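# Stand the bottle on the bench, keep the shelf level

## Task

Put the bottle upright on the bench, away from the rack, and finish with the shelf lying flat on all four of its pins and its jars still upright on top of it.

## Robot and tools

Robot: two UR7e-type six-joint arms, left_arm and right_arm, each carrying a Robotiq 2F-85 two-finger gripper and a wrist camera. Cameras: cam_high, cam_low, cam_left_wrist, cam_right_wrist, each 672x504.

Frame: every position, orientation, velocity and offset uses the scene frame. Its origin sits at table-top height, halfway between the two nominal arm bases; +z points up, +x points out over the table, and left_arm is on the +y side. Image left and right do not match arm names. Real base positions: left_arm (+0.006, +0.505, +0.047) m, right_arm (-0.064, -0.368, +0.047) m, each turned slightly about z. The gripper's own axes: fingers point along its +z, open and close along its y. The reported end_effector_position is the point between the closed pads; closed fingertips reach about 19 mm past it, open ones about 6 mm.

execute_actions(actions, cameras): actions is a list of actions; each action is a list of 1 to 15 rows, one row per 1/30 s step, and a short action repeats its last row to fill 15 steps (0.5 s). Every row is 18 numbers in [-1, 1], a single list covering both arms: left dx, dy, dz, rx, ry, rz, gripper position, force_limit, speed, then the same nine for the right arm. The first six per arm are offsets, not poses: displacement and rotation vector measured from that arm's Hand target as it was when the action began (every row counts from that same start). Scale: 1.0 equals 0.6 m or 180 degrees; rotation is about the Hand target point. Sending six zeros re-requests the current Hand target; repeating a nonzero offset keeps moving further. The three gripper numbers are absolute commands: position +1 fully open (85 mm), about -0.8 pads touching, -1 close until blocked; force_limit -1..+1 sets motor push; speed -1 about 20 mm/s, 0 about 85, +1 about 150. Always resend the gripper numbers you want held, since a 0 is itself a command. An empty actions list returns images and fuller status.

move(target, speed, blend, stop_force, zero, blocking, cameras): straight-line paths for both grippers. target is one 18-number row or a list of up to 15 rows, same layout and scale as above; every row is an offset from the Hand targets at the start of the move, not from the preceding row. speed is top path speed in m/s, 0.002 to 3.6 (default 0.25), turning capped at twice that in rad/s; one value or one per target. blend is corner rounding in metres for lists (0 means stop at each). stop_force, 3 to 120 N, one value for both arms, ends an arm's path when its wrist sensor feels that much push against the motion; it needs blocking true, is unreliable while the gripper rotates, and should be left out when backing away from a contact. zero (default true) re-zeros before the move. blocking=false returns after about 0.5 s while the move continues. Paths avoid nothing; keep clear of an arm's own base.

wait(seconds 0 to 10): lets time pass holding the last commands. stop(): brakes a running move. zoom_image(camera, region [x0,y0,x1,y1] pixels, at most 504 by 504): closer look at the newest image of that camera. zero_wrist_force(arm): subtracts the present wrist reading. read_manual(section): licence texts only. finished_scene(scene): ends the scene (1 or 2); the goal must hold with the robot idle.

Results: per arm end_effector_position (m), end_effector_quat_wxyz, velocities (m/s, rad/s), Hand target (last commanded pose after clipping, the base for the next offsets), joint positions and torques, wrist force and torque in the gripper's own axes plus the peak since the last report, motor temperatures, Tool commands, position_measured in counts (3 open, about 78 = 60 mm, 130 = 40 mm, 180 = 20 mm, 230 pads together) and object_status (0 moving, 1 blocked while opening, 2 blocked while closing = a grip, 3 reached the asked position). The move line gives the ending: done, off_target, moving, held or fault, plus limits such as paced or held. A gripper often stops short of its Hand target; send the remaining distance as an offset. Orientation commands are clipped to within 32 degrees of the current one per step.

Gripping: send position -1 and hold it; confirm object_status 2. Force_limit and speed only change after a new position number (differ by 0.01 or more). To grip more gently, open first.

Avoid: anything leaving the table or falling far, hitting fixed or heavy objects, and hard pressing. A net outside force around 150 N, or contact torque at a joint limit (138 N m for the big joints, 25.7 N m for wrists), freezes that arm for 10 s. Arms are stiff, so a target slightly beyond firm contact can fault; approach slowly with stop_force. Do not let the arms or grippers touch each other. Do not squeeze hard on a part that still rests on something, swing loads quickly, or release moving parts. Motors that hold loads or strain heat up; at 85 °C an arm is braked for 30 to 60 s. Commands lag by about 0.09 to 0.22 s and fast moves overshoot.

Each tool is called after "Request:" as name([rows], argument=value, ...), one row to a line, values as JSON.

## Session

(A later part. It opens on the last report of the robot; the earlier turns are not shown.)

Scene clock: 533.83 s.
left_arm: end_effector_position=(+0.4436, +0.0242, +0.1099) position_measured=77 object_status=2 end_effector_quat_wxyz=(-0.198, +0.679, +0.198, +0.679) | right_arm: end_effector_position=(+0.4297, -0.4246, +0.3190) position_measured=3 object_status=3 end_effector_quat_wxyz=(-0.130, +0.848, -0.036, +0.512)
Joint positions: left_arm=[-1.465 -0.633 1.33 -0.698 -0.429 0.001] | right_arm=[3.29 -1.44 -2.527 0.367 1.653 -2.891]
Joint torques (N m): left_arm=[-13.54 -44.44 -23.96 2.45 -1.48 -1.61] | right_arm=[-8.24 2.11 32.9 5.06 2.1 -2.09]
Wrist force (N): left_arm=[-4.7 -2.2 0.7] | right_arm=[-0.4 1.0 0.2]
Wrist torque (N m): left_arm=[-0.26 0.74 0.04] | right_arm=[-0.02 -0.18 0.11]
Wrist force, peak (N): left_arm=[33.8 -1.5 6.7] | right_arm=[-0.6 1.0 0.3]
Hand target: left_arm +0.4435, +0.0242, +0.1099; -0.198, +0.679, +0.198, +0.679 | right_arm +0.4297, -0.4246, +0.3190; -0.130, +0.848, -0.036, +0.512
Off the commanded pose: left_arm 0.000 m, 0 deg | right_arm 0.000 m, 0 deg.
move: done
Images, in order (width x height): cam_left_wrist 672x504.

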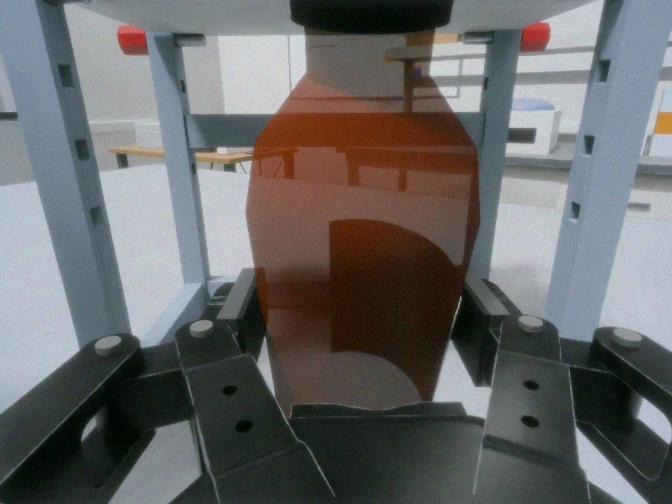

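Request:
move([
  [0,0,0.015,0,0,0,-1,-0.7,-1,0,0,0,0,0,0,1,0,0],
  [-0.112,-0.0714,0.015,0,0,0,-1,-0.7,-1,0,0,0,0,0,0,1,0,0],
], speed=[0.03,0.12], cameras=["cam_left_wrist","cam_low","cam_high"])

Request:
zoom_image(camera="cam_high", region=[300, 120, 500, 290])

Request:
zoom_image(camera="cam_low", region=[320, 210, 440, 300])

Scene clock: 541.10 s.
left_arm: end_effector_position=(+0.3764, -0.0186, +0.1189) position_measured=77 object_status=2 end_effector_quat_wxyz=(-0.198, +0.679, +0.198, +0.679) | right_arm: end_effector_position=(+0.4297, -0.4246, +0.3190) position_measured=3 object_status=3 end_effector_quat_wxyz=(-0.130, +0.848, -0.036, +0.512)
Joint positions: left_arm=[-1.573 -0.603 1.237 -0.635 -0.537 0.001] | right_arm=[3.29 -1.44 -2.527 0.367 1.653 -2.891]
Joint torques (N m): left_arm=[-12.01 -47.95 -26.54 3.29 -1.21 -1.62] | right_arm=[-8.09 2.03 32.86 5.01 2.16 -2.19]
Wrist force (N): left_arm=[-7.9 -2.1 -1.1] | right_arm=[-0.4 1.2 0.3]
Wrist torque (N m): left_arm=[-0.24 0.57 0.04] | right_arm=[0.01 -0.19 0.11]
Wrist force, peak (N): left_arm=[-8.3 -2.0 -2.2] | right_arm=[-0.4 1.2 0.3]
Hand target: left_arm +0.3763, -0.0187, +0.1189; -0.198, +0.679, +0.198, +0.679 | right_arm +0.4297, -0.4246, +0.3190; -0.130, +0.848, -0.036, +0.512
Off the commanded pose: left_arm 0.000 m, 0 deg | right_arm 0.000 m, 0 deg.
move: done
Images, in order (width x height): cam_high 672x504, cam_low 672x504, cam_left_wrist 672x504.

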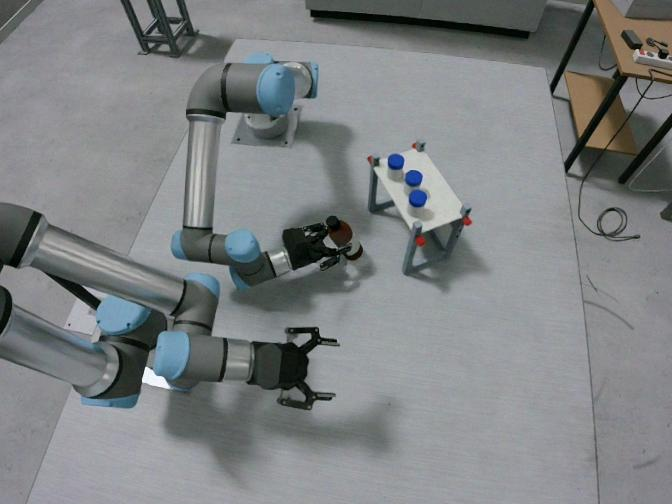

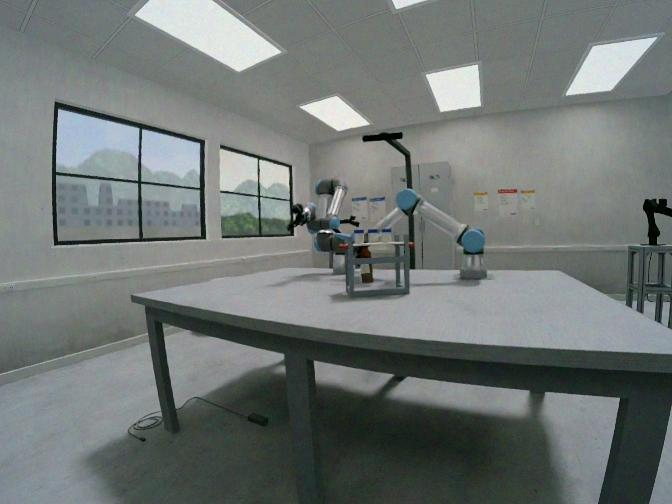

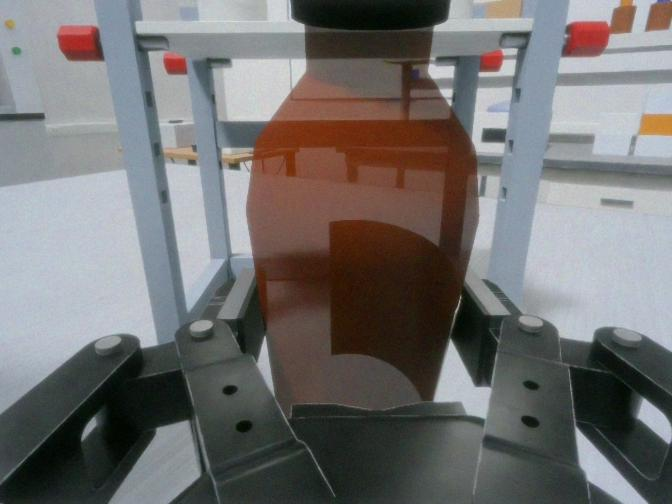

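Scaled by 2.520 from the camera's 672x504 image, which has a finer 960x720 frame.

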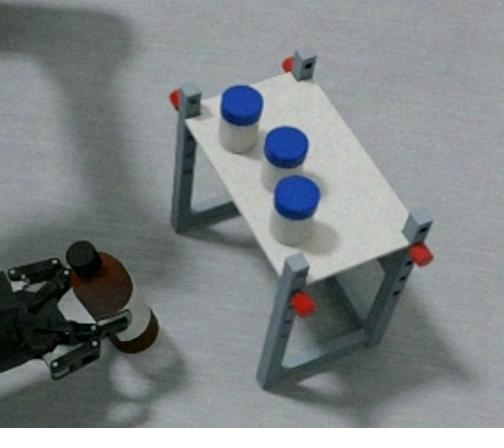

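Scaled by 4.200 from the camera's 672x504 image, which has a finer 960x720 frame.

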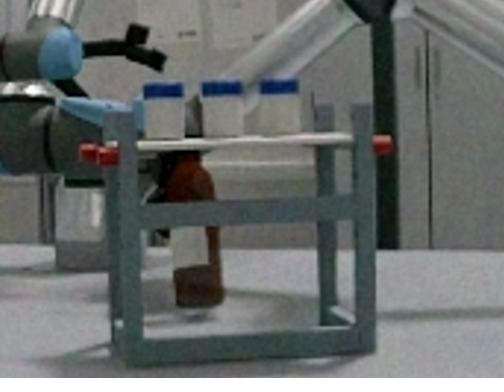

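Request:
move(target=[0,0,0.07,-0.0656,0.103,0,-1,-0.7,-1,0,0,0,0,0,0,1,0,0], speed=0.12, cameras=["cam_high","cam_left_wrist","cam_right_wrist"])

Request:
zoom_image(camera="cam_high", region=[300, 150, 460, 290])

Scene clock: 555.17 s.
left_arm: end_effector_position=(+0.3763, -0.0187, +0.1609) position_measured=77 object_status=2 end_effector_quat_wxyz=(-0.157, +0.796, +0.232, +0.537) | right_arm: end_effector_position=(+0.4297, -0.4246, +0.3190) position_measured=3 object_status=3 end_effector_quat_wxyz=(-0.130, +0.848, -0.036, +0.512)
Joint positions: left_arm=[-1.549 -0.899 1.459 -1.249 -0.63 0.587] | right_arm=[3.29 -1.44 -2.527 0.367 1.653 -2.891]
Joint torques (N m): left_arm=[11.2 -60.25 -16.45 -1.5 0.39 1.45] | right_arm=[-9.1 2.18 33.24 4.93 2.15 -2.09]
Wrist force (N): left_arm=[-7.3 -1.7 1.0] | right_arm=[-0.4 0.9 0.1]
Wrist torque (N m): left_arm=[-0.21 0.53 -0.07] | right_arm=[-0.03 -0.19 0.11]
Wrist force, peak (N): left_arm=[-8.7 -2.1 -0.8] | right_arm=[-0.6 1.1 0.3]
Hand target: left_arm +0.3763, -0.0187, +0.1609; -0.157, +0.796, +0.232, +0.537 | right_arm +0.4297, -0.4246, +0.3190; -0.130, +0.848, -0.036, +0.512
Off the commanded pose: left_arm 0.000 m, 0 deg | right_arm 0.000 m, 0 deg.
move: done
Images, in order (width x height): cam_high 672x504, cam_left_wrist 672x504, cam_right_wrist 672x504.

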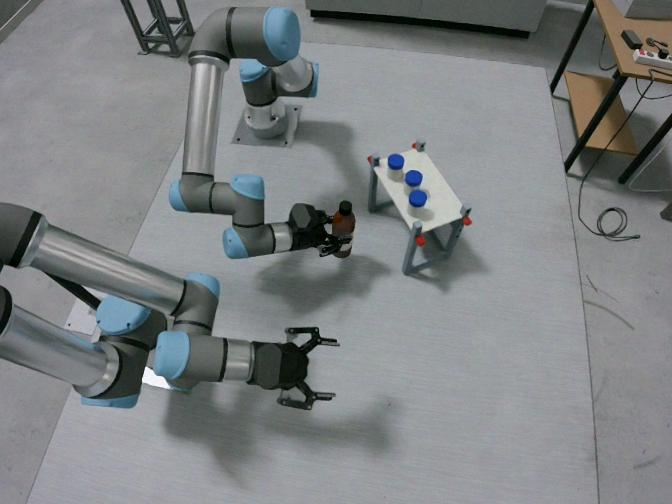

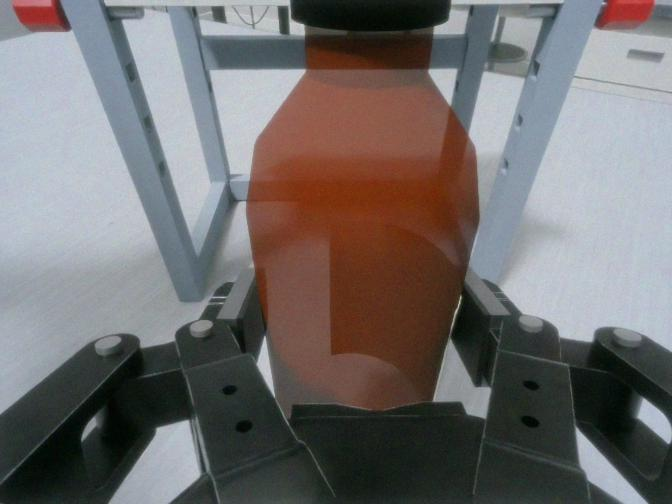

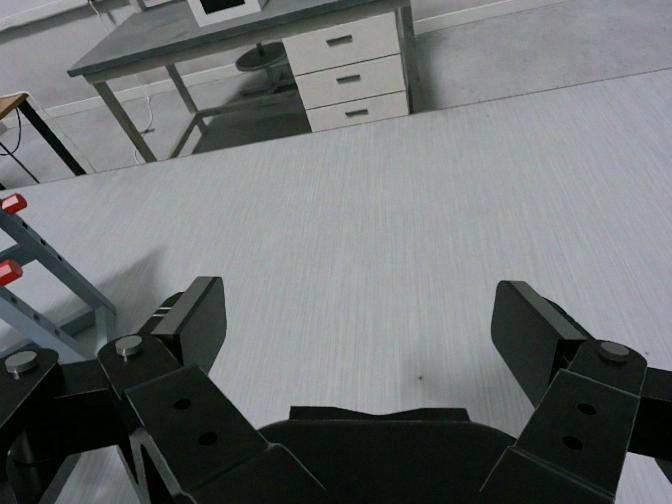

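Scaled by 3.150 from the camera's 672x504 image, which has a finer 960x720 frame.

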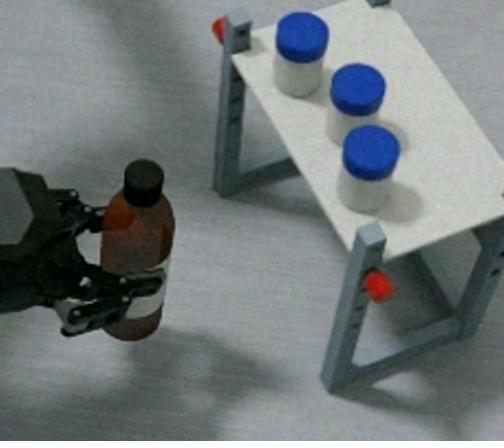

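Request:
move(target=[0,0,-0.055,0.009,-0.0141,0,-1,-0.7,-1,0,0,0,0,0,0,1,0,0], speed=0.08)

Request:
move(target=[0,0,-0.06,0,0,0,-1,-0.7,-1,0,0,0,0,0,0,1,0,0], speed=0.01, stop_force=4, cameras=["cam_high","cam_low"])

Request:
zoom_image(camera="cam_high", region=[300, 150, 460, 290])

Request:
zoom_image(camera="cam_low", region=[320, 210, 440, 300])

Scene clock: 564.97 s.
left_arm: end_effector_position=(+0.3763, -0.0187, +0.1280) position_measured=77 object_status=2 end_effector_quat_wxyz=(-0.163, +0.782, +0.228, +0.557) | right_arm: end_effector_position=(+0.4297, -0.4246, +0.3190) position_measured=3 object_status=3 end_effector_quat_wxyz=(-0.130, +0.848, -0.036, +0.512)
Joint positions: left_arm=[-1.555 -0.83 1.456 -1.233 -0.608 0.518] | right_arm=[3.29 -1.44 -2.527 0.367 1.653 -2.891]
Joint torques (N m): left_arm=[-11.89 -43.29 -27.51 1.23 3.39 -1.36] | right_arm=[-8.26 3.41 33.38 4.89 1.96 -2.14]
Wrist force (N): left_arm=[-7.6 -1.6 0.7] | right_arm=[-0.2 0.9 0.0]
Wrist torque (N m): left_arm=[-0.22 0.56 0.01] | right_arm=[-0.03 -0.22 0.11]
Wrist force, peak (N): left_arm=[-8.9 -2.0 1.1] | right_arm=[-0.5 1.2 0.3]
Hand target: left_arm +0.3763, -0.0187, +0.1279; -0.163, +0.781, +0.228, +0.557 | right_arm +0.4297, -0.4246, +0.3190; -0.130, +0.848, -0.036, +0.512
Off the commanded pose: left_arm 0.000 m, 0 deg | right_arm 0.000 m, 0 deg.
move: done

Scene clock: 568.07 s.
left_arm: end_effector_position=(+0.3763, -0.0187, +0.1087) position_measured=77 object_status=2 end_effector_quat_wxyz=(-0.163, +0.781, +0.228, +0.557) | right_arm: end_effector_position=(+0.4297, -0.4246, +0.3190) position_measured=3 object_status=3 end_effector_quat_wxyz=(-0.130, +0.848, -0.036, +0.512)
Joint positions: left_arm=[-1.555 -0.802 1.464 -1.269 -0.608 0.518] | right_arm=[3.29 -1.44 -2.527 0.367 1.653 -2.891]
Joint torques (N m): left_arm=[-1.44 -61.38 -26.82 0.82 0.04 -1.34] | right_arm=[-7.87 2.15 31.65 4.76 1.93 -2.02]
Motor temperatures (°C): left_arm=[33 39 31 37 38 39] | right_arm=[45 42 42 39 46 43]
Wrist force (N): left_arm=[-4.4 -1.8 -1.2] | right_arm=[-0.3 0.8 0.3]
Wrist torque (N m): left_arm=[-0.09 0.53 0.06] | right_arm=[-0.05 -0.21 0.11]
Wrist force, peak (N): left_arm=[6.6 -4.0 -8.4] | right_arm=[-0.5 1.1 0.2]
Hand target: left_arm +0.3763, -0.0187, +0.1087; -0.163, +0.781, +0.228, +0.557 (not the last commanded pose) | right_arm +0.4297, -0.4246, +0.3190; -0.130, +0.848, -0.036, +0.512
Off the commanded pose: left_arm 0.017 m, 0 deg | right_arm 0.000 m, 0 deg.
move: contact (left_arm)
Images, in order (width x height): cam_high 672x504, cam_low 672x504.

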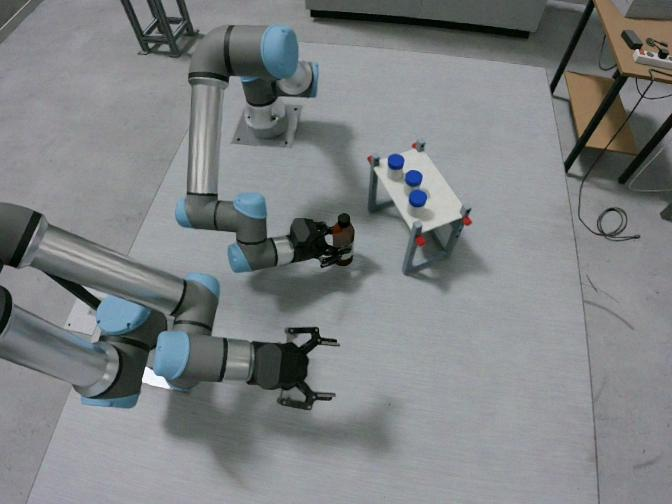

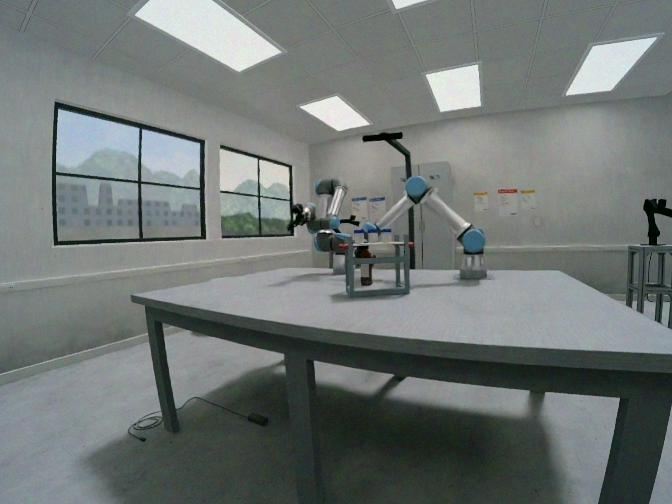

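Scaled by 3.150 from the camera's 672x504 image, which has a finer 960x720 frame.

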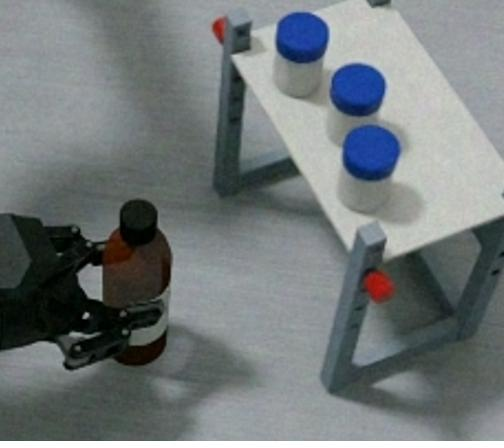

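Scaled by 4.200 from the camera's 672x504 image, which has a finer 960x720 frame.

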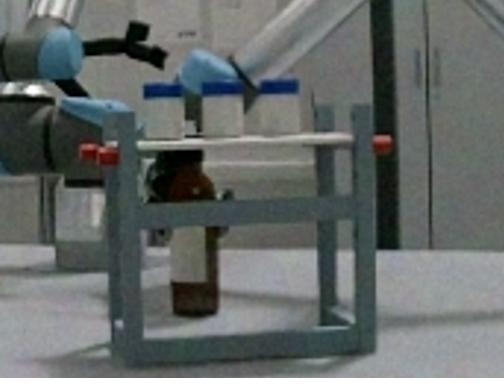

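Request:
move(target=[0,0,0,0,0,0,0.3,-0.7,-1,0,0,0,0,0,0,1,0,0])

Request:
move([
  [0,0,0,0,0,0,1,-0.7,-0.8,0,0,0,0,0,0,1,0,0],
  [-0.155,-0.099,0.06,0,0,0,1,-0.7,-0.8,0,0,0,0,0,0,1,0,0],
], speed=0.1, cameras=["all"])

Request:
zoom_image(camera="cam_high", region=[300, 120, 500, 290])

Request:
zoom_image(camera="cam_low", region=[320, 210, 440, 300])

Scene clock: 572.07 s.
left_arm: end_effector_position=(+0.3763, -0.0187, +0.1087) position_measured=77 object_status=2 end_effector_quat_wxyz=(-0.163, +0.781, +0.228, +0.557) | right_arm: end_effector_position=(+0.4297, -0.4246, +0.3190) position_measured=3 object_status=3 end_effector_quat_wxyz=(-0.130, +0.848, -0.036, +0.512)
Joint positions: left_arm=[-1.555 -0.802 1.464 -1.269 -0.608 0.518] | right_arm=[3.29 -1.44 -2.527 0.367 1.653 -2.891]
Joint torques (N m): left_arm=[9.03 -61.23 -26.86 0.8 1 -1.24] | right_arm=[-8.14 3.32 33.43 4.96 1.75 -1.96]
Wrist force (N): left_arm=[-4.7 -2.2 -1.0] | right_arm=[-0.5 0.9 0.2]
Wrist torque (N m): left_arm=[-0.12 0.55 0.07] | right_arm=[-0.04 -0.17 0.11]
Wrist force, peak (N): left_arm=[-4.9 -2.3 -1.2] | right_arm=[-0.3 1.2 0.0]
Hand target: left_arm +0.3763, -0.0187, +0.1087; -0.163, +0.781, +0.228, +0.557 | right_arm +0.4297, -0.4246, +0.3190; -0.130, +0.848, -0.036, +0.512
Off the commanded pose: left_arm 0.000 m, 0 deg | right_arm 0.000 m, 0 deg.
move: done

Scene clock: 574.87 s.
left_arm: end_effector_position=(+0.2834, -0.0780, +0.1447) position_measured=3 object_status=3 end_effector_quat_wxyz=(-0.163, +0.781, +0.228, +0.557) | right_arm: end_effector_position=(+0.4297, -0.4246, +0.3190) position_measured=3 object_status=3 end_effector_quat_wxyz=(-0.130, +0.848, -0.036, +0.512)
Joint positions: left_arm=[-1.69 -0.753 1.245 -1.008 -0.722 0.402] | right_arm=[3.29 -1.44 -2.527 0.367 1.653 -2.891]
Joint torques (N m): left_arm=[-11.97 -44.11 -27.74 0.95 -0.6 -1.27] | right_arm=[-7.52 3.22 32.67 4.87 1.87 -2]
Wrist force (N): left_arm=[-2.9 -1.4 -1.0] | right_arm=[-0.4 0.7 0.2]
Wrist torque (N m): left_arm=[-0.18 0.51 0.01] | right_arm=[-0.06 -0.18 0.11]
Wrist force, peak (N): left_arm=[-6.8 -1.3 0.7] | right_arm=[-0.8 1.1 0.2]
Hand target: left_arm +0.2833, -0.0781, +0.1447; -0.163, +0.781, +0.228, +0.557 | right_arm +0.4297, -0.4246, +0.3190; -0.130, +0.848, -0.036, +0.512
Off the commanded pose: left_arm 0.000 m, 0 deg | right_arm 0.000 m, 0 deg.
move: done

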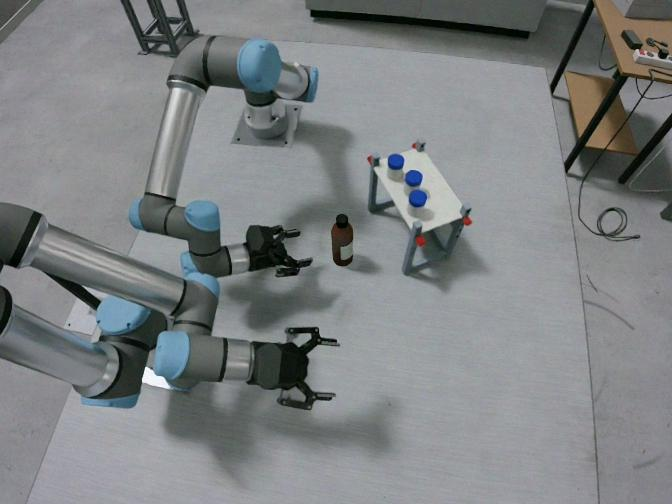

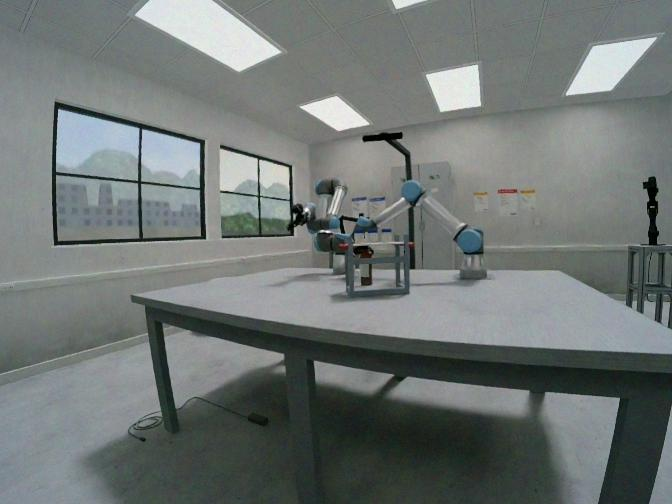

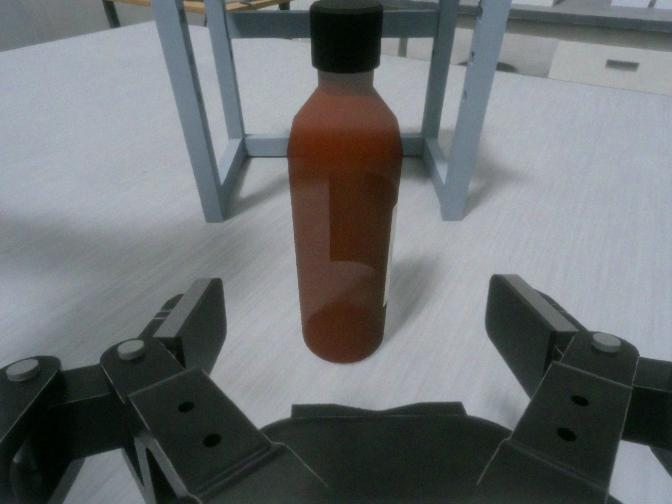

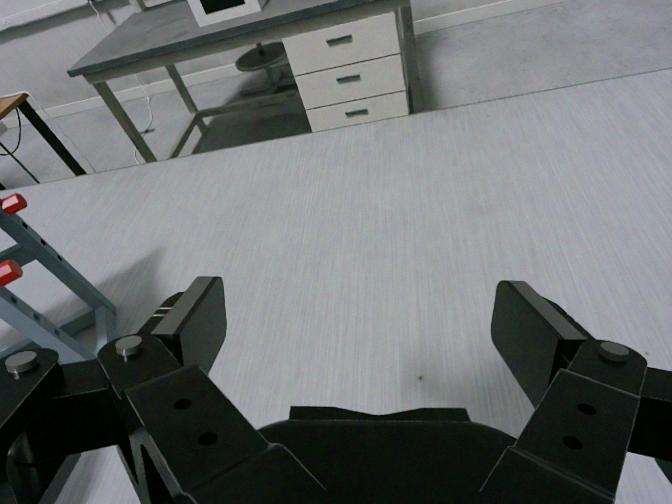

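Scaled by 2.520 from the camera's 672x504 image, which has a finer 960x720 frame.

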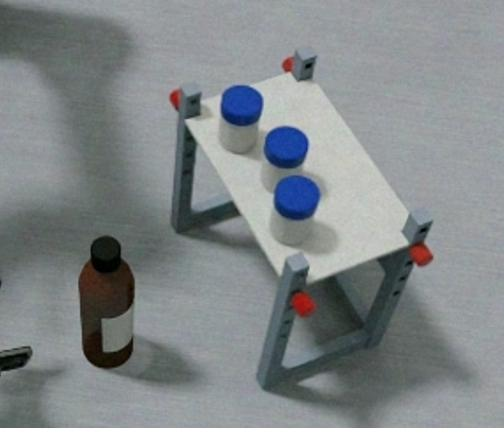

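Scaled by 4.200 from the camera's 672x504 image, which has a finer 960x720 frame.

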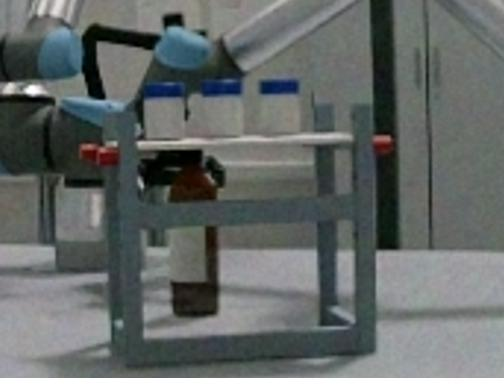

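Bottle standing, shelf level.

Request:
finished_scene(scene=1)

The scene is finished: the task was done.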